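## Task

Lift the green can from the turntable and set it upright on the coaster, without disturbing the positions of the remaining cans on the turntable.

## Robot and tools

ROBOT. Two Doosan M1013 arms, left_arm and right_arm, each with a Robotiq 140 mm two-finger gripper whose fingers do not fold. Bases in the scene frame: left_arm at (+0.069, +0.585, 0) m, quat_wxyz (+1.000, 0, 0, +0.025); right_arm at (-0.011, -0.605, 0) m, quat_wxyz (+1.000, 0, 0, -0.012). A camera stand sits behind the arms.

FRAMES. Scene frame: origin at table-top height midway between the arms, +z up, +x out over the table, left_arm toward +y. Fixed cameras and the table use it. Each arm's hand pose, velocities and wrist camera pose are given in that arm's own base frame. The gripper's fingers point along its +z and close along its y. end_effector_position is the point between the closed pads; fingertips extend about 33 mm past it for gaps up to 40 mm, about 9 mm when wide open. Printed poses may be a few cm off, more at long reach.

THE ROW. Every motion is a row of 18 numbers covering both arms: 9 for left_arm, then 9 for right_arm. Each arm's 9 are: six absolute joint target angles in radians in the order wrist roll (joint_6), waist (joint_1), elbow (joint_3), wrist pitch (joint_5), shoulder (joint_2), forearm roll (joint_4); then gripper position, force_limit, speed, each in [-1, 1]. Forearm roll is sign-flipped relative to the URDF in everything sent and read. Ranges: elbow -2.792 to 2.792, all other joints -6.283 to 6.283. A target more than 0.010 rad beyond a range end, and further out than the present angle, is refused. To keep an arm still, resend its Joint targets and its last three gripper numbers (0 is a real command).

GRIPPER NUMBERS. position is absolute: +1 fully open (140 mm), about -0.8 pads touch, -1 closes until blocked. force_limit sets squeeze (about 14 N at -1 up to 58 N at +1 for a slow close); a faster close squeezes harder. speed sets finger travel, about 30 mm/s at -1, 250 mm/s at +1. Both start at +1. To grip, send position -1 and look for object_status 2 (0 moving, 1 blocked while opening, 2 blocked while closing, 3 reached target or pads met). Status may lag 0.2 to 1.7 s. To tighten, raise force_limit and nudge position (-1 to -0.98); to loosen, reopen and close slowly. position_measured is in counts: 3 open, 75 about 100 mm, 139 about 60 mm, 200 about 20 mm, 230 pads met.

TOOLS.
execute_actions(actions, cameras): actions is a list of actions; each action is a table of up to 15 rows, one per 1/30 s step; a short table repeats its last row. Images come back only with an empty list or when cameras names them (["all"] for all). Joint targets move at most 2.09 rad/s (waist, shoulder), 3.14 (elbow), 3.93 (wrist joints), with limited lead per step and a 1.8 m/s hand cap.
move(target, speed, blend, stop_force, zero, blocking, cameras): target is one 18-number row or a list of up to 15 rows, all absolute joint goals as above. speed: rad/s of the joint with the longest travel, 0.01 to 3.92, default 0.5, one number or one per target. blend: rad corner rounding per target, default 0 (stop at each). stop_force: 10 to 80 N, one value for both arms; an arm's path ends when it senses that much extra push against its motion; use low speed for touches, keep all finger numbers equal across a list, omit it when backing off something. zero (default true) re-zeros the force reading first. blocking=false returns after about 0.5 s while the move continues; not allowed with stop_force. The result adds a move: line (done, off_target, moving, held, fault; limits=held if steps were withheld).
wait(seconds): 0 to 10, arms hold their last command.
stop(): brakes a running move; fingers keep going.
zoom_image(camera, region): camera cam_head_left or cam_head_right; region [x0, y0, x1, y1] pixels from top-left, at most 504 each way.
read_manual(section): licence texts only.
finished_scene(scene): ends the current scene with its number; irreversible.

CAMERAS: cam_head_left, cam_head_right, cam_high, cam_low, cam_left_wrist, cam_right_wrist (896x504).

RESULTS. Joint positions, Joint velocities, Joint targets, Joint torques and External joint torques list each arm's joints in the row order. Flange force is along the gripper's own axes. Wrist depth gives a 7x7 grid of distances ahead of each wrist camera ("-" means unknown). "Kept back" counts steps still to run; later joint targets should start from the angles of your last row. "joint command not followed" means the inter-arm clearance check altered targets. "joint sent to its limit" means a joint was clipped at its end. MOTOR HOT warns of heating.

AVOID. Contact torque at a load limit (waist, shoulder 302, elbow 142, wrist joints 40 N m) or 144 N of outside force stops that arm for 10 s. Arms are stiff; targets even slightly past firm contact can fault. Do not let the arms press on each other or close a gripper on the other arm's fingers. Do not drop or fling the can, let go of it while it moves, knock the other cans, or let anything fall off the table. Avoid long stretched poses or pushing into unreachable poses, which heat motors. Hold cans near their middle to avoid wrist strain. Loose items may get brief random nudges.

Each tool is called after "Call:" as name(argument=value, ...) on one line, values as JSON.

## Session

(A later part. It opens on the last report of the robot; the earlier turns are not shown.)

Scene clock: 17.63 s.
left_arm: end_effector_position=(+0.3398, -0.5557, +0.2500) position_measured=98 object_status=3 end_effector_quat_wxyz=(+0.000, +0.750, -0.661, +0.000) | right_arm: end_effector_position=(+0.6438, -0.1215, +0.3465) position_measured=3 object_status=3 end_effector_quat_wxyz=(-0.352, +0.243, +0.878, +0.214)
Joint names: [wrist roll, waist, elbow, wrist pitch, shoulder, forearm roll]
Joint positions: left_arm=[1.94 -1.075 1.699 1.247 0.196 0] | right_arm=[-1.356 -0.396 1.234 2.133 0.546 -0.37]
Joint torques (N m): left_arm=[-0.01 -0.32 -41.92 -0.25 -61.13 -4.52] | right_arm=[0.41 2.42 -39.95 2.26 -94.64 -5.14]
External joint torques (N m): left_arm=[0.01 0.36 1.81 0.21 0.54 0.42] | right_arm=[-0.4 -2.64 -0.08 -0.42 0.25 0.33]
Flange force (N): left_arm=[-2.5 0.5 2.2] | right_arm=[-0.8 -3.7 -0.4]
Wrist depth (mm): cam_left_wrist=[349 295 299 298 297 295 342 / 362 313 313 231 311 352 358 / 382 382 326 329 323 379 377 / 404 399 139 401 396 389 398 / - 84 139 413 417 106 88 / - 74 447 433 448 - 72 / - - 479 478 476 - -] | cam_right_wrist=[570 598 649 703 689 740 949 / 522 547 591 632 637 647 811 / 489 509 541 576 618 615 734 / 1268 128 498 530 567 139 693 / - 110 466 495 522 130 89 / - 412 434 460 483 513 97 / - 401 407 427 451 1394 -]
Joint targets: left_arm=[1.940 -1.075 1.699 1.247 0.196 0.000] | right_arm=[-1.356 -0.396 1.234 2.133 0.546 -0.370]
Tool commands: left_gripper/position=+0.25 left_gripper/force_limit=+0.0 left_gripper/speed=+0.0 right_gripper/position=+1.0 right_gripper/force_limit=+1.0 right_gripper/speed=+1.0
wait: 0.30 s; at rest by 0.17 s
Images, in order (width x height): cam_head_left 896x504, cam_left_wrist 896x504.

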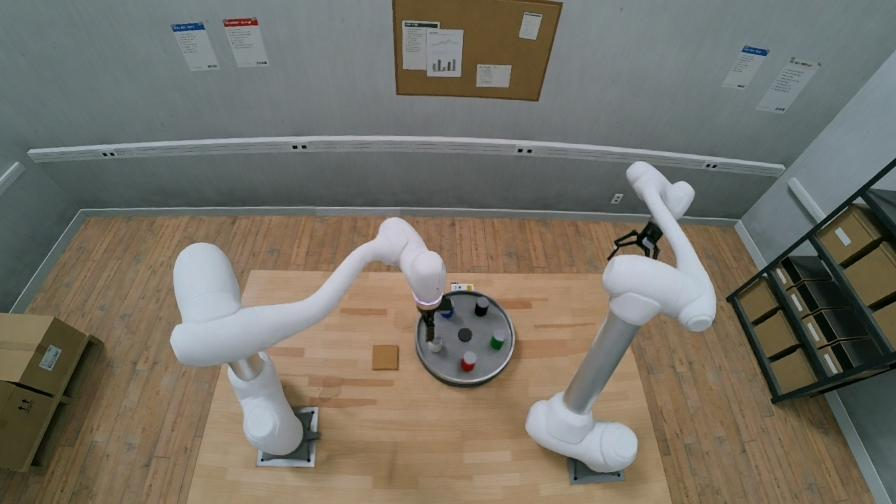

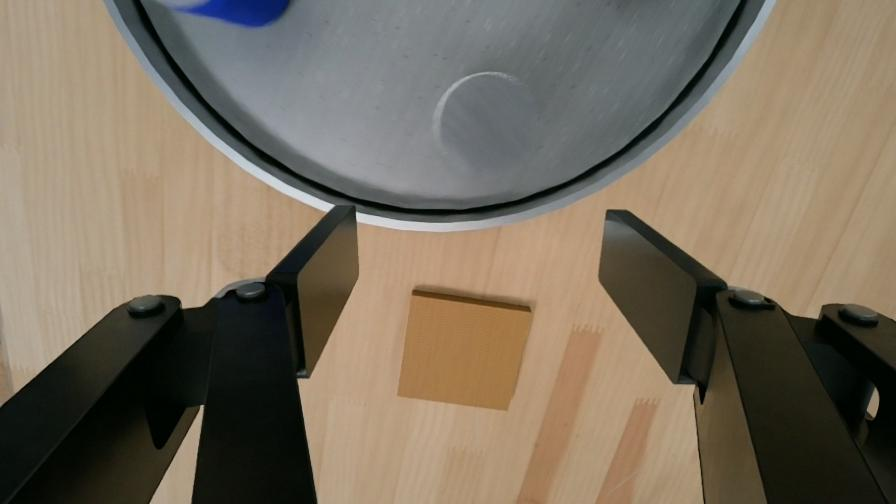

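Call:
wait(seconds=0, cameras=["cam_high", "cam_low", "cam_head_right", "cam_head_left", "cam_left_wrist"])

Call:
zoom_image(camera="cam_low", region=[230, 180, 510, 320])

Call:
zoom_image(camera="cam_high", region=[310, 110, 510, 250])

Call:
zoom_image(camera="cam_head_left", region=[360, 270, 540, 400])

Scene clock: 18.50 s.
left_arm: end_effector_position=(+0.3398, -0.5557, +0.2500) position_measured=98 object_status=3 end_effector_quat_wxyz=(+0.000, +0.750, -0.661, +0.000) | right_arm: end_effector_position=(+0.6438, -0.1215, +0.3465) position_measured=3 object_status=3 end_effector_quat_wxyz=(-0.352, +0.243, +0.878, +0.214)
Joint names: [wrist roll, waist, elbow, wrist pitch, shoulder, forearm roll]
Joint positions: left_arm=[1.94 -1.075 1.699 1.247 0.196 0] | right_arm=[-1.356 -0.396 1.234 2.133 0.546 -0.37]
Joint torques (N m): left_arm=[-0.04 -0.02 -41.92 -0.21 -60.66 -4.51] | right_arm=[0.4 2.23 -40.03 2.31 -95.7 -5.18]
External joint torques (N m): left_arm=[0.04 0 1.87 0.15 0.51 0.41] | right_arm=[-0.39 -2 -0.07 -0.46 0.88 0.36]
Flange force (N): left_arm=[-2.5 1.1 2.3] | right_arm=[-1.7 -2.8 -0.7]
Wrist depth (mm): cam_left_wrist=[348 296 294 296 222 296 342 / 363 310 246 312 283 352 358 / 382 381 326 327 325 379 377 / 404 398 139 400 395 390 398 / - 84 139 416 417 106 88 / - 74 446 435 448 72 72 / - - 476 475 476 - -] | cam_right_wrist=[566 599 649 707 678 742 956 / 521 551 590 639 634 622 819 / 488 511 544 580 620 615 734 / 473 128 502 530 570 140 662 / - 110 468 494 525 131 89 / - 414 439 460 488 518 97 / - 404 410 429 451 1402 -]
Joint targets: left_arm=[1.940 -1.075 1.699 1.247 0.196 0.000] | right_arm=[-1.356 -0.396 1.234 2.133 0.546 -0.370]
Tool commands: left_gripper/position=+0.25 left_gripper/force_limit=+0.0 left_gripper/speed=+0.0 right_gripper/position=+1.0 right_gripper/force_limit=+1.0 right_gripper/speed=+1.0
Images, in order (width x height): cam_head_left 896x504, cam_head_right 896x504, cam_high 896x504, cam_low 896x504, cam_left_wrist 896x504.

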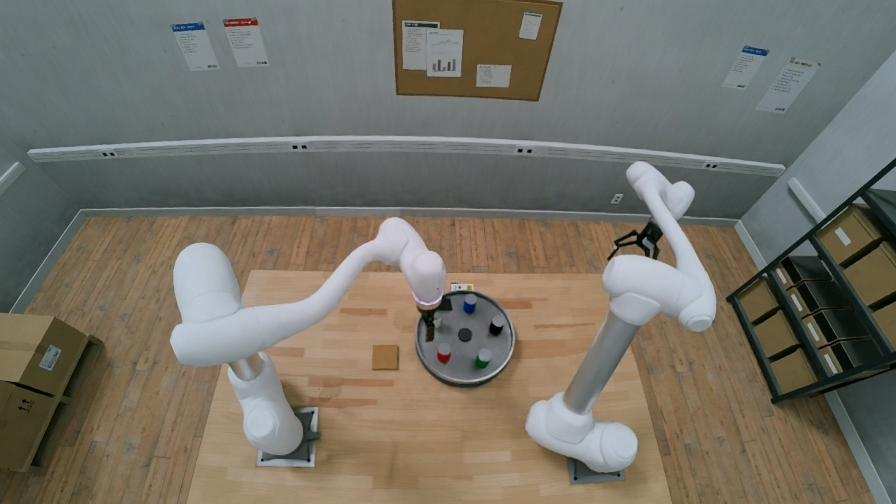

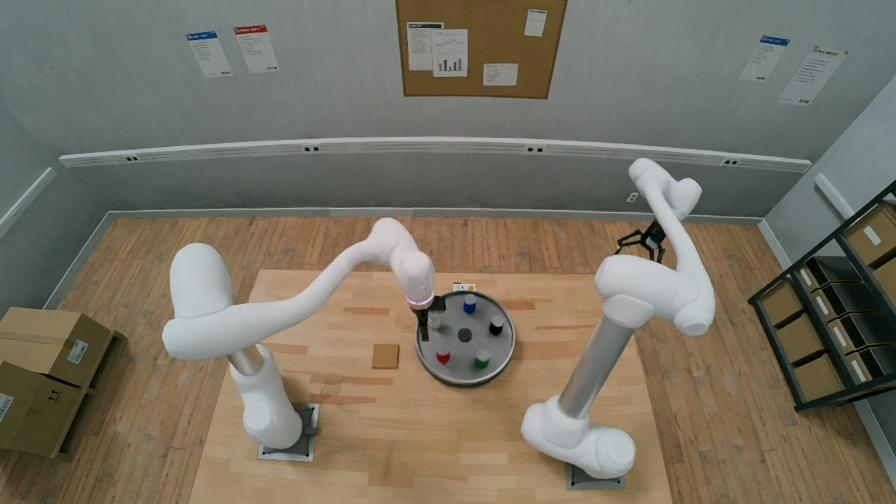

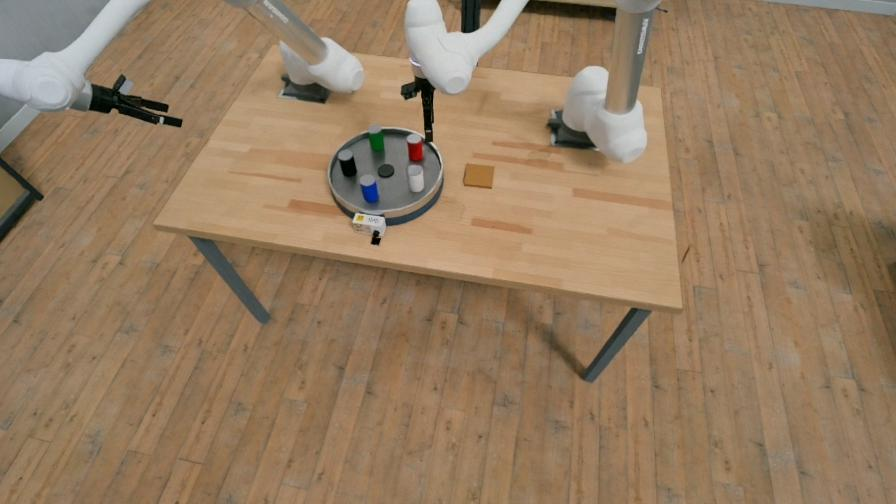

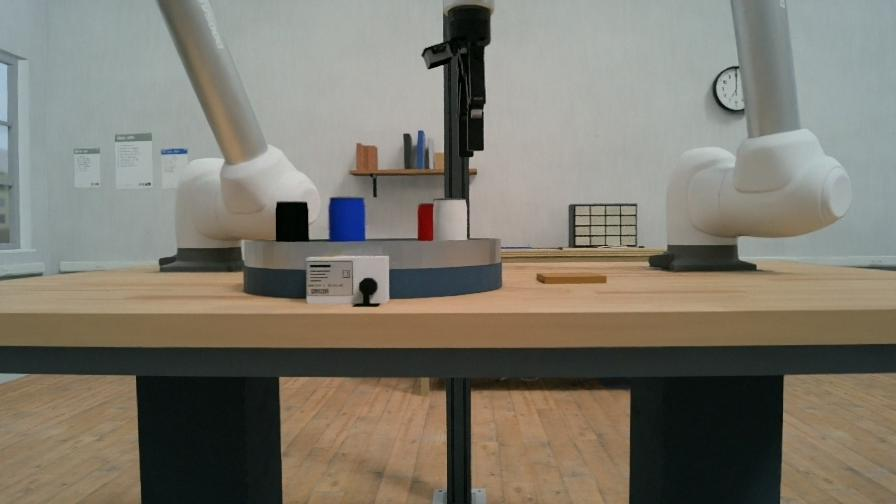

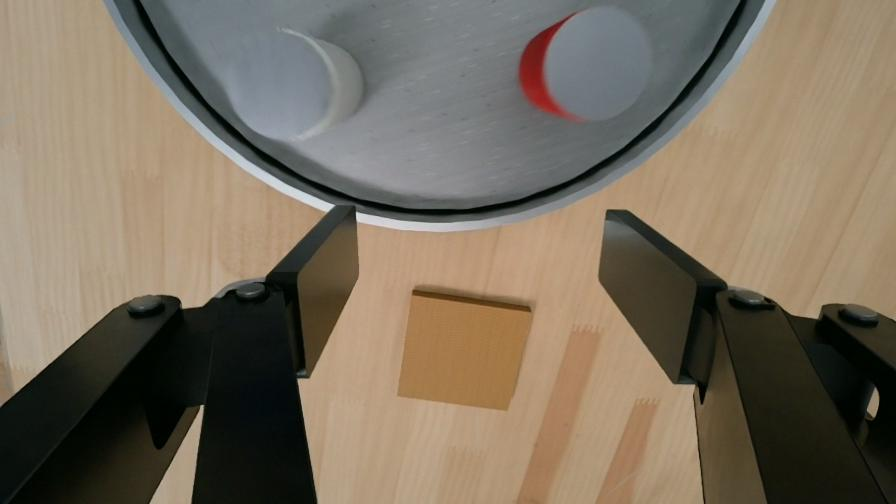

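Scaled by 1.800.

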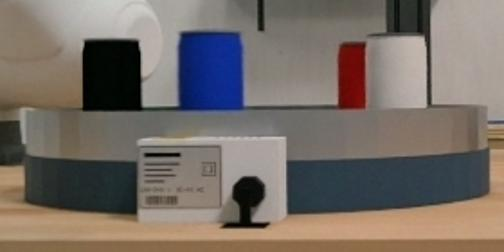

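Scaled by 2.520.

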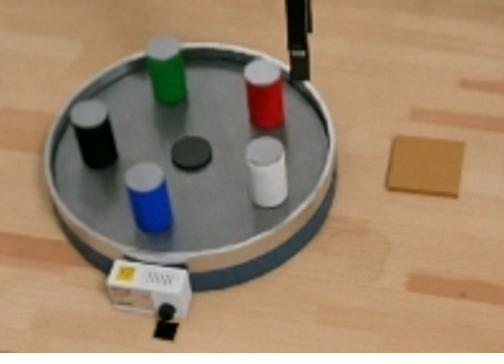

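Scaled by 2.800.

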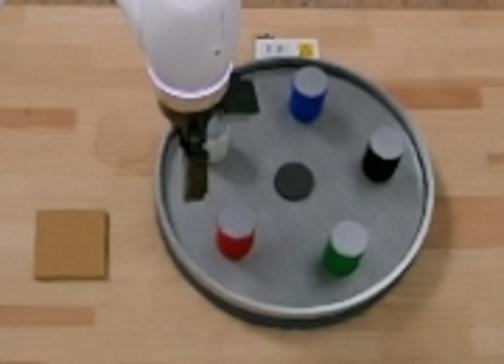

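Call:
wait(seconds=0.1, cameras=["cam_head_left"])

Scene clock: 27.33 s.
left_arm: end_effector_position=(+0.3398, -0.5557, +0.2500) position_measured=98 object_status=3 end_effector_quat_wxyz=(+0.000, +0.750, -0.661, +0.000) | right_arm: end_effector_position=(+0.6438, -0.1215, +0.3465) position_measured=3 object_status=3 end_effector_quat_wxyz=(-0.352, +0.243, +0.878, +0.214)
Joint names: [wrist roll, waist, elbow, wrist pitch, shoulder, forearm roll]
Joint positions: left_arm=[1.94 -1.075 1.699 1.247 0.196 0] | right_arm=[-1.356 -0.396 1.234 2.133 0.546 -0.37]
Joint torques (N m): left_arm=[-0.07 0.57 -42.01 -0.18 -60.59 -4.53] | right_arm=[0.47 1.45 -40.08 2.18 -95.4 -5.13]
External joint torques (N m): left_arm=[0.07 -0.55 1.86 0.13 -0.02 0.43] | right_arm=[-0.46 -1.46 -0.12 -0.33 0.42 0.3]
Flange force (N): left_arm=[-2.9 2.1 2.1] | right_arm=[-1.0 -2.3 -0.4]
Wrist depth (mm): cam_left_wrist=[350 296 297 297 297 295 343 / 364 313 313 233 310 352 357 / 383 382 324 328 324 377 376 / 405 398 139 401 395 390 399 / - 84 139 414 415 106 88 / - 74 450 437 444 73 72 / - - 480 480 474 - -] | cam_right_wrist=[568 595 644 709 688 731 949 / 520 551 590 637 639 649 817 / 487 509 541 580 614 615 723 / 1294 128 501 531 568 140 680 / - 110 466 497 527 131 89 / - 412 434 462 487 514 98 / - 401 408 429 451 1394 -]
Joint targets: left_arm=[1.940 -1.075 1.699 1.247 0.196 0.000] | right_arm=[-1.356 -0.396 1.234 2.133 0.546 -0.370]
Tool commands: left_gripper/position=+0.25 left_gripper/force_limit=+0.0 left_gripper/speed=+0.0 right_gripper/position=+1.0 right_gripper/force_limit=+1.0 right_gripper/speed=+1.0
wait: 0.10 s; at rest from the start
Images, in order (width x height): cam_head_left 896x504.

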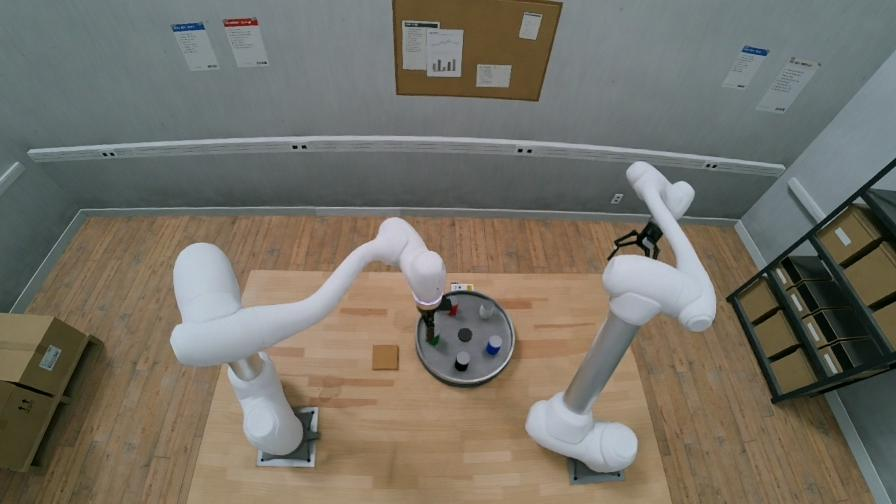

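Call:
wait(seconds=5.5, cameras=["cam_left_wrist"])

Call:
wait(seconds=0.2, cameras=["cam_left_wrist"])

Call:
wait(seconds=0.2, cameras=["cam_left_wrist"])

Call:
wait(seconds=0.2, cameras=["cam_left_wrist"])

Call:
wait(seconds=0.2, cameras=["cam_left_wrist"])

Call:
wait(seconds=0.2, cameras=["cam_left_wrist"])

Call:
wait(seconds=0.2, cameras=["cam_left_wrist"])

Call:
wait(seconds=0.2, cameras=["cam_left_wrist"])

Call:
wait(seconds=0.2, cameras=["cam_left_wrist"])

Scene clock: 33.63 s.
left_arm: end_effector_position=(+0.3398, -0.5557, +0.2500) position_measured=98 object_status=3 end_effector_quat_wxyz=(+0.000, +0.750, -0.661, +0.000) | right_arm: end_effector_position=(+0.6438, -0.1215, +0.3465) position_measured=3 object_status=3 end_effector_quat_wxyz=(-0.352, +0.243, +0.878, +0.214)
Joint names: [wrist roll, waist, elbow, wrist pitch, shoulder, forearm roll]
Joint positions: left_arm=[1.94 -1.075 1.699 1.247 0.196 0] | right_arm=[-1.356 -0.396 1.234 2.133 0.546 -0.37]
Joint torques (N m): left_arm=[-0.06 0.25 -41.91 -0.25 -60.6 -4.49] | right_arm=[0.39 2.07 -39.99 2.24 -95.42 -5.19]
External joint torques (N m): left_arm=[0.06 -0.17 1.75 0.2 -0.1 0.38] | right_arm=[-0.38 -2.43 -0.45 -0.38 -0.29 0.33]
Flange force (N): left_arm=[-3.0 1.5 1.8] | right_arm=[-0.3 -3.3 -0.9]
Wrist depth (mm): cam_left_wrist=[349 221 293 297 296 296 342 / 365 312 314 309 234 351 358 / 383 382 325 328 325 378 379 / 404 396 139 401 395 390 399 / - 84 139 415 418 106 88 / - 74 448 437 445 72 72 / - - 478 478 477 - -] | cam_right_wrist=[566 597 650 703 693 742 956 / 521 549 598 636 629 652 814 / 486 509 546 580 622 615 721 / 1243 129 503 538 567 140 639 / - 110 466 494 525 131 89 / - 412 437 459 483 514 97 / - 400 408 429 451 1394 -]
Joint targets: left_arm=[1.940 -1.075 1.699 1.247 0.196 0.000] | right_arm=[-1.356 -0.396 1.234 2.133 0.546 -0.370]
Tool commands: left_gripper/position=+0.25 left_gripper/force_limit=+0.0 left_gripper/speed=+0.0 right_gripper/position=+1.0 right_gripper/force_limit=+1.0 right_gripper/speed=+1.0
wait: 5.50 s; at rest from the start
Images, in order (width x height): cam_left_wrist 896x504.

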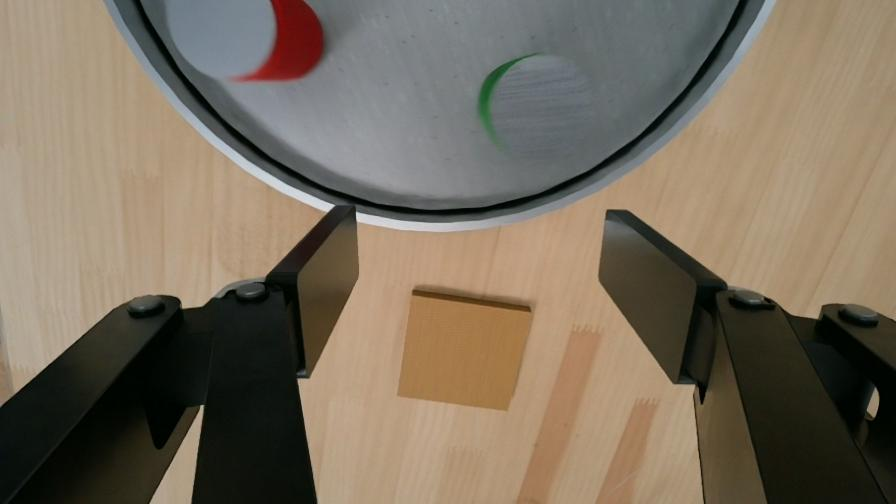

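Scene clock: 33.83 s.
left_arm: end_effector_position=(+0.3398, -0.5557, +0.2500) position_measured=98 object_status=3 end_effector_quat_wxyz=(+0.000, +0.750, -0.661, +0.000) | right_arm: end_effector_position=(+0.6438, -0.1215, +0.3465) position_measured=3 object_status=3 end_effector_quat_wxyz=(-0.352, +0.243, +0.878, +0.214)
Joint names: [wrist roll, waist, elbow, wrist pitch, shoulder, forearm roll]
Joint positions: left_arm=[1.94 -1.075 1.699 1.247 0.196 0] | right_arm=[-1.356 -0.396 1.234 2.133 0.546 -0.37]
Joint torques (N m): left_arm=[-0.01 0 -41.68 -0.18 -60.68 -4.51] | right_arm=[0.48 2.46 -39.77 2.33 -95.25 -5.17]
External joint torques (N m): left_arm=[0.01 0.05 1.47 0.13 -0.11 0.4] | right_arm=[-0.47 -2.49 -0.5 -0.48 0.26 0.33]
Flange force (N): left_arm=[-2.7 1.1 1.6] | right_arm=[-1.2 -3.2 -1.4]
Wrist depth (mm): cam_left_wrist=[350 286 298 297 297 296 341 / 363 313 312 234 312 352 359 / 381 381 326 328 324 379 376 / 401 397 139 401 394 390 399 / - 84 139 412 418 106 88 / - 74 447 435 450 - 72 / - - 479 479 478 - -] | cam_right_wrist=[566 601 649 705 688 744 949 / 520 556 592 634 634 649 822 / 489 509 537 577 620 622 734 / 1274 128 499 530 567 140 695 / - 110 468 491 521 131 89 / - 410 434 460 486 517 97 / - 401 409 427 451 1394 -]
Joint targets: left_arm=[1.940 -1.075 1.699 1.247 0.196 0.000] | right_arm=[-1.356 -0.396 1.234 2.133 0.546 -0.370]
Tool commands: left_gripper/position=+0.25 left_gripper/force_limit=+0.0 left_gripper/speed=+0.0 right_gripper/position=+1.0 right_gripper/force_limit=+1.0 right_gripper/speed=+1.0
wait: 0.20 s; at rest by 0.17 s
Images, in order (width x height): cam_left_wrist 896x504.

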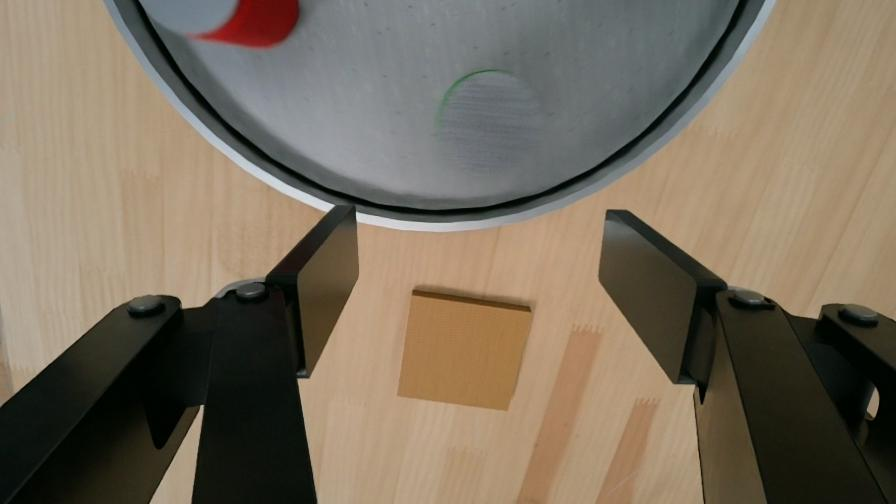

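Scene clock: 34.03 s.
left_arm: end_effector_position=(+0.3398, -0.5557, +0.2500) position_measured=98 object_status=3 end_effector_quat_wxyz=(+0.000, +0.750, -0.661, +0.000) | right_arm: end_effector_position=(+0.6438, -0.1215, +0.3465) position_measured=3 object_status=3 end_effector_quat_wxyz=(-0.352, +0.243, +0.878, +0.214)
Joint names: [wrist roll, waist, elbow, wrist pitch, shoulder, forearm roll]
Joint positions: left_arm=[1.94 -1.075 1.699 1.247 0.196 0] | right_arm=[-1.356 -0.396 1.234 2.133 0.546 -0.37]
Joint torques (N m): left_arm=[-0.16 0.4 -41.75 -0.26 -60.08 -4.58] | right_arm=[0.48 1.82 -39.89 2.38 -94.35 -5.17]
External joint torques (N m): left_arm=[0.16 -0.44 1.58 0.2 -0.32 0.48] | right_arm=[-0.47 -1.87 0.17 -0.54 0.54 0.39]
Flange force (N): left_arm=[-3.0 1.8 1.5] | right_arm=[-1.0 -3.2 0.5]
Wrist depth (mm): cam_left_wrist=[347 296 299 298 296 296 342 / 363 312 313 234 310 352 359 / 382 383 325 328 324 380 377 / 404 399 139 398 394 390 398 / - 84 139 411 418 106 88 / - 74 450 433 447 73 73 / - - 479 475 476 - -] | cam_right_wrist=[566 601 642 701 677 734 952 / 520 550 591 642 632 647 806 / 489 507 545 583 614 620 729 / 471 128 500 536 567 140 659 / - 110 463 493 524 131 89 / - 410 437 458 484 511 97 / - 399 407 428 451 1386 -]
Joint targets: left_arm=[1.940 -1.075 1.699 1.247 0.196 0.000] | right_arm=[-1.356 -0.396 1.234 2.133 0.546 -0.370]
Tool commands: left_gripper/position=+0.25 left_gripper/force_limit=+0.0 left_gripper/speed=+0.0 right_gripper/position=+1.0 right_gripper/force_limit=+1.0 right_gripper/speed=+1.0
wait: 0.20 s; at rest by 0.17 s
Images, in order (width x height): cam_left_wrist 896x504.

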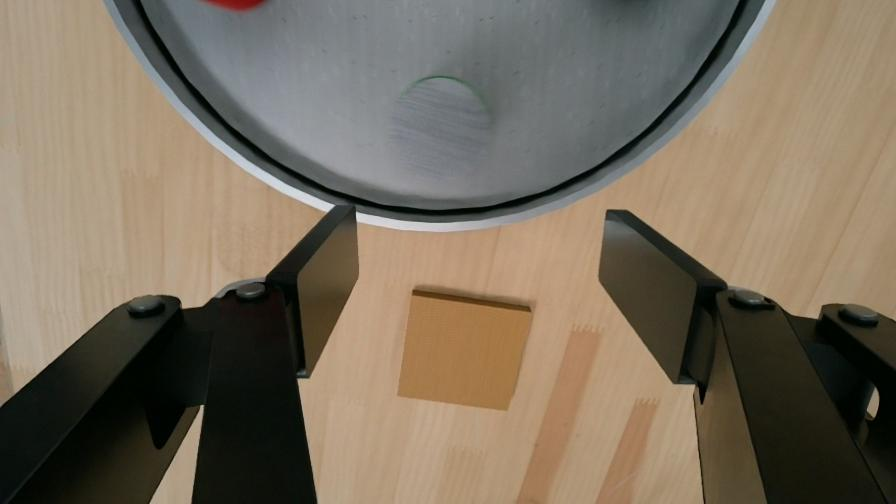

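Scene clock: 34.23 s.
left_arm: end_effector_position=(+0.3398, -0.5557, +0.2500) position_measured=98 object_status=3 end_effector_quat_wxyz=(+0.000, +0.750, -0.661, +0.000) | right_arm: end_effector_position=(+0.6438, -0.1215, +0.3465) position_measured=3 object_status=3 end_effector_quat_wxyz=(-0.352, +0.243, +0.878, +0.214)
Joint names: [wrist roll, waist, elbow, wrist pitch, shoulder, forearm roll]
Joint positions: left_arm=[1.94 -1.075 1.699 1.247 0.196 0] | right_arm=[-1.356 -0.396 1.234 2.133 0.546 -0.37]
Joint torques (N m): left_arm=[-0.02 -0.15 -42.35 -0.18 -61.34 -4.46] | right_arm=[0.45 2.31 -39.9 2.27 -95.2 -5.11]
External joint torques (N m): left_arm=[0.02 0.12 2.28 0.14 0.9 0.37] | right_arm=[-0.44 -2.44 -0.37 -0.42 0.34 0.27]
Flange force (N): left_arm=[-2.7 1.0 3.1] | right_arm=[-1.2 -3.2 -1.2]
Wrist depth (mm): cam_left_wrist=[350 297 297 297 296 295 343 / 364 313 309 308 311 353 358 / 382 381 325 328 323 379 377 / 403 400 139 401 396 390 398 / - 84 139 415 417 106 88 / - 74 449 434 449 73 73 / - - 477 479 477 - -] | cam_right_wrist=[566 598 650 699 682 731 945 / 522 555 594 642 640 644 809 / 489 509 545 577 614 617 738 / 470 128 504 530 570 140 699 / - 110 467 494 521 131 89 / - 413 437 457 483 513 97 / - 403 408 429 451 1402 -]
Joint targets: left_arm=[1.940 -1.075 1.699 1.247 0.196 0.000] | right_arm=[-1.356 -0.396 1.234 2.133 0.546 -0.370]
Tool commands: left_gripper/position=+0.25 left_gripper/force_limit=+0.0 left_gripper/speed=+0.0 right_gripper/position=+1.0 right_gripper/force_limit=+1.0 right_gripper/speed=+1.0
wait: 0.20 s; at rest by 0.17 s
Images, in order (width x height): cam_left_wrist 896x504.

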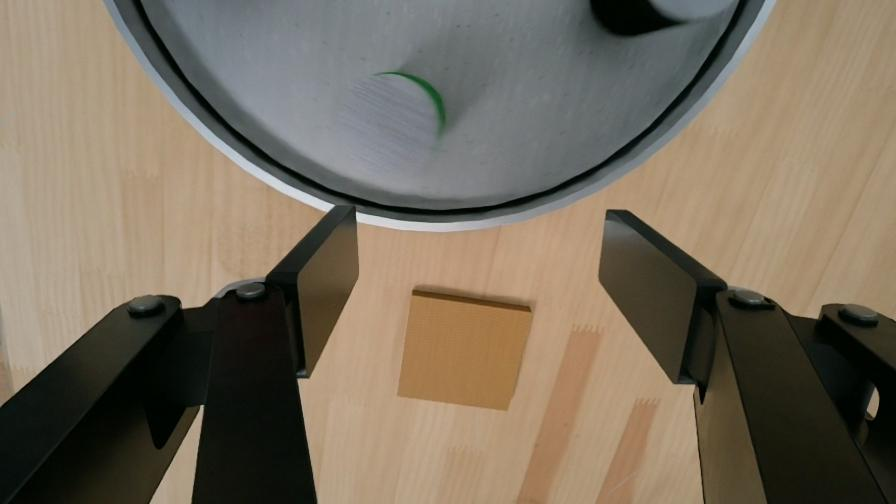

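Scene clock: 34.43 s.
left_arm: end_effector_position=(+0.3398, -0.5557, +0.2500) position_measured=98 object_status=3 end_effector_quat_wxyz=(+0.000, +0.750, -0.661, +0.000) | right_arm: end_effector_position=(+0.6438, -0.1215, +0.3465) position_measured=3 object_status=3 end_effector_quat_wxyz=(-0.352, +0.243, +0.878, +0.214)
Joint names: [wrist roll, waist, elbow, wrist pitch, shoulder, forearm roll]
Joint positions: left_arm=[1.94 -1.075 1.699 1.247 0.196 0] | right_arm=[-1.356 -0.396 1.234 2.133 0.546 -0.37]
Joint torques (N m): left_arm=[0.05 -0.04 -41.85 -0.29 -60.53 -4.44] | right_arm=[0.46 2.28 -40.06 2.24 -95.73 -5.07]
External joint torques (N m): left_arm=[-0.05 0.02 1.77 0.23 0.3 0.35] | right_arm=[-0.45 -2.64 -0.1 -0.39 0.86 0.24]
Flange force (N): left_arm=[-2.6 1.2 2.0] | right_arm=[-1.6 -3.4 -1.1]
Wrist depth (mm): cam_left_wrist=[348 296 297 297 273 271 342 / 365 313 232 312 311 352 359 / 382 382 324 328 325 378 377 / 404 401 139 401 395 390 397 / - 84 139 411 419 106 88 / - 74 450 433 446 - 73 / - - 478 479 476 - -] | cam_right_wrist=[570 598 639 707 682 729 931 / 525 555 587 632 637 640 822 / 487 511 541 576 620 615 736 / 1255 128 504 532 568 140 688 / - 110 466 493 521 131 89 / - 410 432 458 483 514 97 / - 399 407 429 452 1386 -]
Joint targets: left_arm=[1.940 -1.075 1.699 1.247 0.196 0.000] | right_arm=[-1.356 -0.396 1.234 2.133 0.546 -0.370]
Tool commands: left_gripper/position=+0.25 left_gripper/force_limit=+0.0 left_gripper/speed=+0.0 right_gripper/position=+1.0 right_gripper/force_limit=+1.0 right_gripper/speed=+1.0
wait: 0.20 s; at rest by 0.17 s
Images, in order (width x height): cam_left_wrist 896x504.

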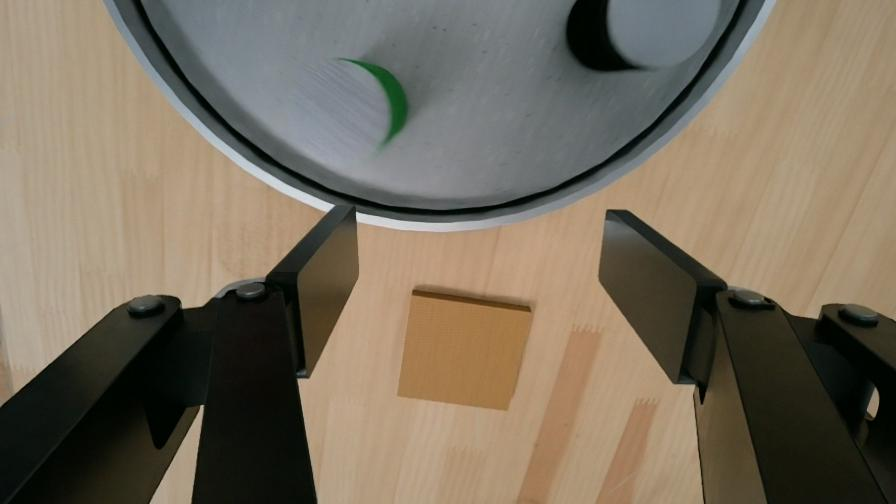

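Scene clock: 34.63 s.
left_arm: end_effector_position=(+0.3398, -0.5557, +0.2500) position_measured=98 object_status=3 end_effector_quat_wxyz=(+0.000, +0.750, -0.661, +0.000) | right_arm: end_effector_position=(+0.6438, -0.1215, +0.3465) position_measured=3 object_status=3 end_effector_quat_wxyz=(-0.352, +0.243, +0.878, +0.214)
Joint names: [wrist roll, waist, elbow, wrist pitch, shoulder, forearm roll]
Joint positions: left_arm=[1.94 -1.075 1.699 1.247 0.196 0] | right_arm=[-1.356 -0.396 1.234 2.133 0.546 -0.37]
Joint torques (N m): left_arm=[0 0.16 -41.77 -0.21 -60.85 -4.51] | right_arm=[0.45 1.84 -40.1 2.3 -96.12 -5.16]
External joint torques (N m): left_arm=[0 -0.2 1.7 0.15 0.55 0.42] | right_arm=[-0.45 -1.8 -0.08 -0.44 1.34 0.33]
Flange force (N): left_arm=[-2.0 1.2 2.1] | right_arm=[-2.3 -2.4 -1.1]
Wrist depth (mm): cam_left_wrist=[350 295 292 298 222 291 341 / 364 316 232 312 311 354 360 / 382 382 326 328 323 377 379 / 404 398 139 401 395 392 398 / - 84 139 416 417 106 88 / - 74 450 435 447 72 73 / - - 478 479 474 - -] | cam_right_wrist=[563 598 644 701 678 734 956 / 522 555 592 634 637 628 811 / 487 509 543 581 618 618 734 / 1268 128 502 537 568 139 682 / - 110 466 493 525 131 89 / - 412 433 460 488 514 97 / - 402 407 428 449 1394 -]
Joint targets: left_arm=[1.940 -1.075 1.699 1.247 0.196 0.000] | right_arm=[-1.356 -0.396 1.234 2.133 0.546 -0.370]
Tool commands: left_gripper/position=+0.25 left_gripper/force_limit=+0.0 left_gripper/speed=+0.0 right_gripper/position=+1.0 right_gripper/force_limit=+1.0 right_gripper/speed=+1.0
wait: 0.20 s; at rest by 0.17 s
Images, in order (width x height): cam_left_wrist 896x504.

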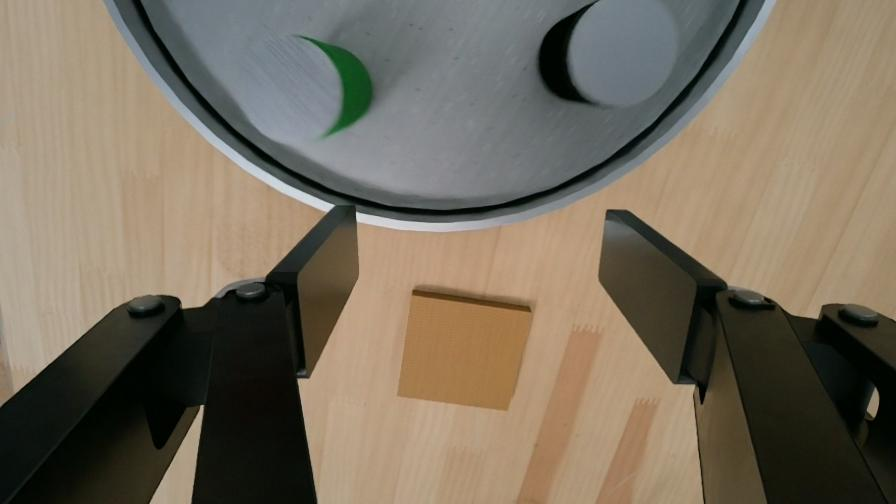

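Scene clock: 34.83 s.
left_arm: end_effector_position=(+0.3398, -0.5557, +0.2500) position_measured=98 object_status=3 end_effector_quat_wxyz=(+0.000, +0.750, -0.661, +0.000) | right_arm: end_effector_position=(+0.6438, -0.1215, +0.3465) position_measured=3 object_status=3 end_effector_quat_wxyz=(-0.352, +0.243, +0.878, +0.214)
Joint names: [wrist roll, waist, elbow, wrist pitch, shoulder, forearm roll]
Joint positions: left_arm=[1.94 -1.075 1.699 1.247 0.196 0] | right_arm=[-1.356 -0.396 1.234 2.133 0.546 -0.37]
Joint torques (N m): left_arm=[-0.1 -0.22 -42.01 -0.27 -61.33 -4.43] | right_arm=[0.47 1.81 -39.85 2.23 -95.34 -5.12]
External joint torques (N m): left_arm=[0.1 0.34 1.9 0.23 0.55 0.33] | right_arm=[-0.46 -1.98 -0.13 -0.39 0.87 0.31]
Flange force (N): left_arm=[-2.7 0.5 2.3] | right_arm=[-1.7 -2.8 -0.9]
Wrist depth (mm): cam_left_wrist=[349 279 292 297 291 296 341 / 363 316 313 311 231 353 359 / 384 382 325 326 325 378 378 / 404 398 139 402 396 390 397 / - 84 139 415 417 106 94 / - 74 450 434 445 - 87 / - - 479 476 473 - -] | cam_right_wrist=[565 598 640 697 684 736 945 / 521 551 587 636 637 632 827 / 488 515 539 581 615 615 736 / 1281 128 503 531 571 140 697 / - 110 466 496 527 130 89 / - 409 435 460 485 515 97 / - 401 408 428 450 1402 -]
Joint targets: left_arm=[1.940 -1.075 1.699 1.247 0.196 0.000] | right_arm=[-1.356 -0.396 1.234 2.133 0.546 -0.370]
Tool commands: left_gripper/position=+0.25 left_gripper/force_limit=+0.0 left_gripper/speed=+0.0 right_gripper/position=+1.0 right_gripper/force_limit=+1.0 right_gripper/speed=+1.0
wait: 0.20 s; at rest by 0.17 s
Images, in order (width x height): cam_left_wrist 896x504.

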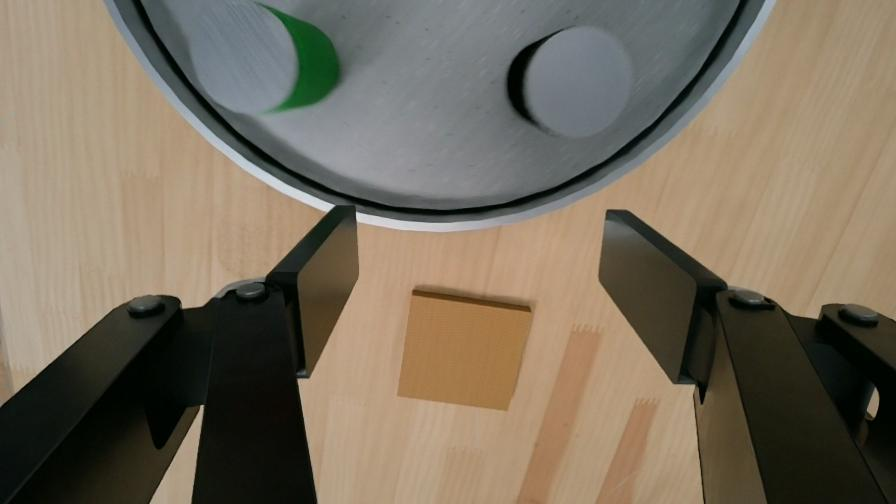

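Scene clock: 35.03 s.
left_arm: end_effector_position=(+0.3398, -0.5557, +0.2500) position_measured=98 object_status=3 end_effector_quat_wxyz=(+0.000, +0.750, -0.661, +0.000) | right_arm: end_effector_position=(+0.6438, -0.1215, +0.3465) position_measured=3 object_status=3 end_effector_quat_wxyz=(-0.352, +0.243, +0.878, +0.214)
Joint names: [wrist roll, waist, elbow, wrist pitch, shoulder, forearm roll]
Joint positions: left_arm=[1.94 -1.075 1.699 1.247 0.196 0] | right_arm=[-1.356 -0.396 1.234 2.133 0.546 -0.37]
Joint torques (N m): left_arm=[-0.07 0.17 -41.83 -0.14 -60.79 -4.59] | right_arm=[0.5 2.15 -40.03 2.29 -95.73 -5.17]
External joint torques (N m): left_arm=[0.07 -0.23 1.73 0.08 0.56 0.5] | right_arm=[-0.49 -2.22 -0.12 -0.44 1.2 0.35]
Flange force (N): left_arm=[-2.1 1.2 2.3] | right_arm=[-2.2 -3.0 -1.2]
Wrist depth (mm): cam_left_wrist=[349 220 293 297 297 296 341 / 365 313 313 310 304 352 357 / 383 384 326 329 324 378 380 / 403 398 139 401 396 391 397 / - 84 139 412 419 106 88 / - 74 450 436 448 72 72 / - - 478 478 477 - -] | cam_right_wrist=[570 599 650 705 688 740 952 / 524 552 590 632 628 636 825 / 486 512 545 584 622 620 731 / 1301 129 501 530 563 140 669 / - 110 466 491 521 131 89 / - 411 437 462 486 515 97 / - 401 408 429 450 1394 -]
Joint targets: left_arm=[1.940 -1.075 1.699 1.247 0.196 0.000] | right_arm=[-1.356 -0.396 1.234 2.133 0.546 -0.370]
Tool commands: left_gripper/position=+0.25 left_gripper/force_limit=+0.0 left_gripper/speed=+0.0 right_gripper/position=+1.0 right_gripper/force_limit=+1.0 right_gripper/speed=+1.0
wait: 0.20 s; at rest by 0.17 s
Images, in order (width x height): cam_left_wrist 896x504.

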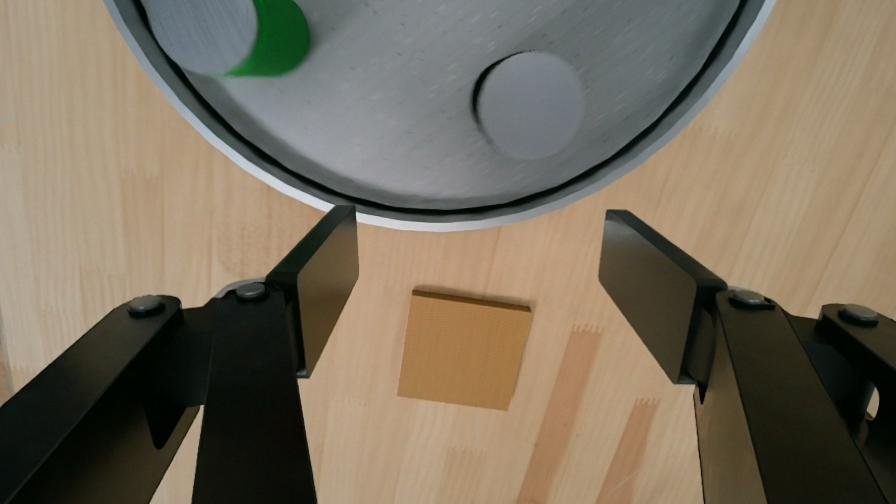

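Scene clock: 35.23 s.
left_arm: end_effector_position=(+0.3398, -0.5557, +0.2500) position_measured=98 object_status=3 end_effector_quat_wxyz=(+0.000, +0.750, -0.661, +0.000) | right_arm: end_effector_position=(+0.6438, -0.1215, +0.3465) position_measured=3 object_status=3 end_effector_quat_wxyz=(-0.352, +0.243, +0.878, +0.214)
Joint names: [wrist roll, waist, elbow, wrist pitch, shoulder, forearm roll]
Joint positions: left_arm=[1.94 -1.075 1.699 1.247 0.196 0] | right_arm=[-1.356 -0.396 1.234 2.133 0.546 -0.37]
Joint torques (N m): left_arm=[-0.15 0.56 -42.26 -0.29 -59.85 -4.47] | right_arm=[0.41 1.62 -39.87 2.28 -95.45 -5.11]
External joint torques (N m): left_arm=[0.15 -0.53 2.24 0.24 -0.44 0.38] | right_arm=[-0.41 -1.44 -0.57 -0.42 0.27 0.25]
Flange force (N): left_arm=[-4.2 2.5 2.1] | right_arm=[-1.2 -1.8 -1.3]
Wrist depth (mm): cam_left_wrist=[350 284 298 296 297 296 342 / 363 313 313 231 310 353 360 / 384 382 325 327 324 379 379 / 404 399 139 399 397 390 398 / - 84 139 413 419 106 88 / - 74 450 435 450 - 72 / - - 479 476 476 - -] | cam_right_wrist=[563 601 647 715 689 740 938 / 522 555 591 636 632 654 809 / 488 510 543 579 617 611 736 / 1268 128 504 535 570 140 691 / - 110 468 492 522 130 88 / - 412 434 460 482 516 97 / - 400 408 431 451 1301 -]
Joint targets: left_arm=[1.940 -1.075 1.699 1.247 0.196 0.000] | right_arm=[-1.356 -0.396 1.234 2.133 0.546 -0.370]
Tool commands: left_gripper/position=+0.25 left_gripper/force_limit=+0.0 left_gripper/speed=+0.0 right_gripper/position=+1.0 right_gripper/force_limit=+1.0 right_gripper/speed=+1.0
wait: 0.20 s; at rest by 0.17 s
Images, in order (width x height): cam_left_wrist 896x504.

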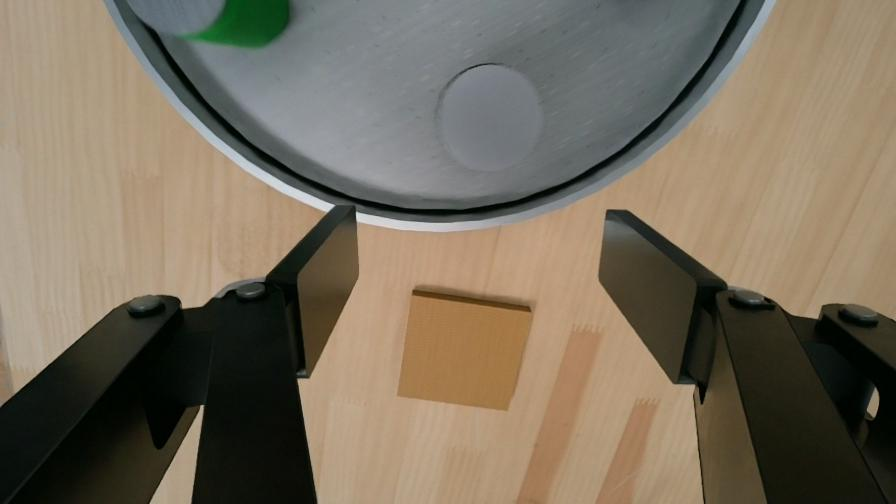

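Call:
execute_actions(actions=[[[1.94, -1.075, 1.699, 1.247, 0.196, 0.0, -1, -0.5, -0.4, -1.356, -0.396, 1.234, 2.133, 0.546, -0.37, 1, 1, 1]]])

Call:
move(target=[[0.377, -1.0686, 1.71, 1.236, 0.1956, 0.0, 0.2, -0.5, -0.4, -1.356, -0.396, 1.234, 2.133, 0.546, -0.37, 1, 1, 1]], speed=1.5, cameras=["cam_left_wrist"])

Scene clock: 44.03 s.
left_arm: end_effector_position=(+0.3398, -0.5557, +0.2500) position_measured=122 object_status=0 end_effector_quat_wxyz=(+0.000, +0.750, -0.661, +0.000) | right_arm: end_effector_position=(+0.6438, -0.1215, +0.3465) position_measured=3 object_status=3 end_effector_quat_wxyz=(-0.352, +0.243, +0.878, +0.214)
Joint names: [wrist roll, waist, elbow, wrist pitch, shoulder, forearm roll]
Joint positions: left_arm=[1.94 -1.075 1.699 1.247 0.196 0] | right_arm=[-1.356 -0.396 1.234 2.133 0.546 -0.37]
Joint torques (N m): left_arm=[-0.02 0.28 -41.87 -0.17 -60.7 -4.49] | right_arm=[0.37 2 -39.91 2.28 -95.72 -5.12]
External joint torques (N m): left_arm=[0.02 -0.23 1.85 0.13 0.13 0.4] | right_arm=[-0.36 -1.97 -0.14 -0.44 1.24 0.3]
Flange force (N): left_arm=[-2.9 1.6 2.2] | right_arm=[-2.2 -2.4 -1.3]
Wrist depth (mm): cam_left_wrist=[349 296 293 297 266 272 344 / 363 313 232 312 312 352 358 / 382 382 325 328 325 377 378 / 404 402 130 401 152 395 399 / - 89 110 413 413 91 91 / - 74 451 436 447 72 73 / - 74 475 479 475 - -] | cam_right_wrist=[570 601 640 701 673 736 956 / 521 552 594 634 636 622 817 / 485 512 543 583 622 615 736 / 1262 128 502 530 571 139 684 / - 110 467 495 522 130 89 / - 411 436 459 486 514 97 / - 401 408 429 452 1402 -]
Joint targets: left_arm=[1.940 -1.075 1.699 1.247 0.196 0.000] | right_arm=[-1.356 -0.396 1.234 2.133 0.546 -0.370]
Kept back: 8 steps.

Scene clock: 46.53 s.
left_arm: end_effector_position=(+0.3424, -0.5518, +0.2445) position_measured=104 object_status=3 end_effector_quat_wxyz=(+0.000, +0.998, +0.063, +0.000) | right_arm: end_effector_position=(+0.6438, -0.1215, +0.3465) position_measured=3 object_status=3 end_effector_quat_wxyz=(-0.352, +0.243, +0.878, +0.214)
Joint names: [wrist roll, waist, elbow, wrist pitch, shoulder, forearm roll]
Joint positions: left_arm=[0.377 -1.069 1.71 1.236 0.196 0] | right_arm=[-1.356 -0.396 1.234 2.133 0.546 -0.37]
Joint torques (N m): left_arm=[-0.07 0.03 -41.74 -0.28 -60.69 -4.49] | right_arm=[0.49 1.15 -40.08 2.22 -95.86 -5.11]
External joint torques (N m): left_arm=[0.07 -0.05 1.81 0.25 0.58 0.35] | right_arm=[-0.48 -1.41 -0.01 -0.37 1.16 0.29]
Flange force (N): left_arm=[-1.0 -2.2 2.1] | right_arm=[-2.0 -2.1 -0.7]
Wrist depth (mm): cam_left_wrist=[344 342 341 295 287 290 289 / 359 352 353 307 224 302 303 / 379 368 373 323 321 318 318 / 402 398 131 343 331 333 331 / - 84 132 415 354 104 89 / - 76 444 443 441 72 72 / - - 474 467 469 - -] | cam_right_wrist=[570 599 649 707 678 723 959 / 519 551 594 631 640 639 809 / 491 510 540 580 615 618 736 / 1268 128 501 533 571 140 664 / - 110 464 495 525 131 89 / - 411 434 460 490 513 97 / - 398 408 428 454 1386 -]
Joint targets: left_arm=[0.377 -1.069 1.710 1.236 0.196 0.000] | right_arm=[-1.356 -0.396 1.234 2.133 0.546 -0.370]
move: done
Images, in order (width x height): cam_left_wrist 896x504.

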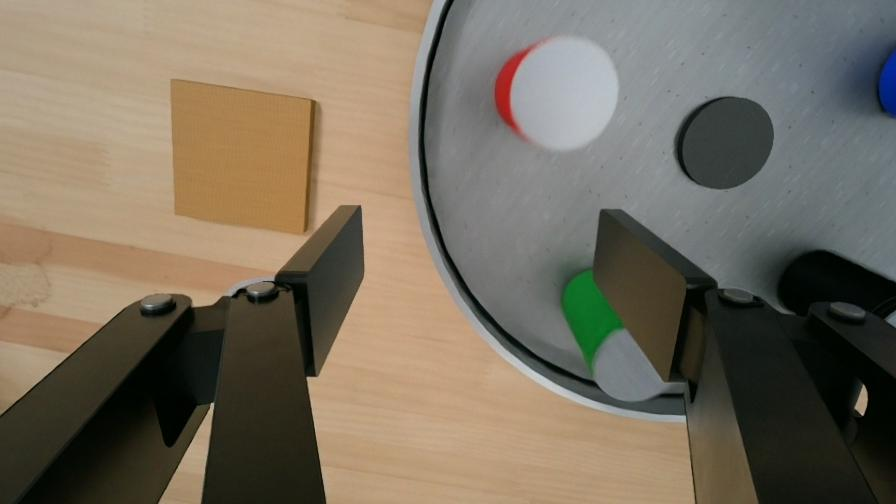

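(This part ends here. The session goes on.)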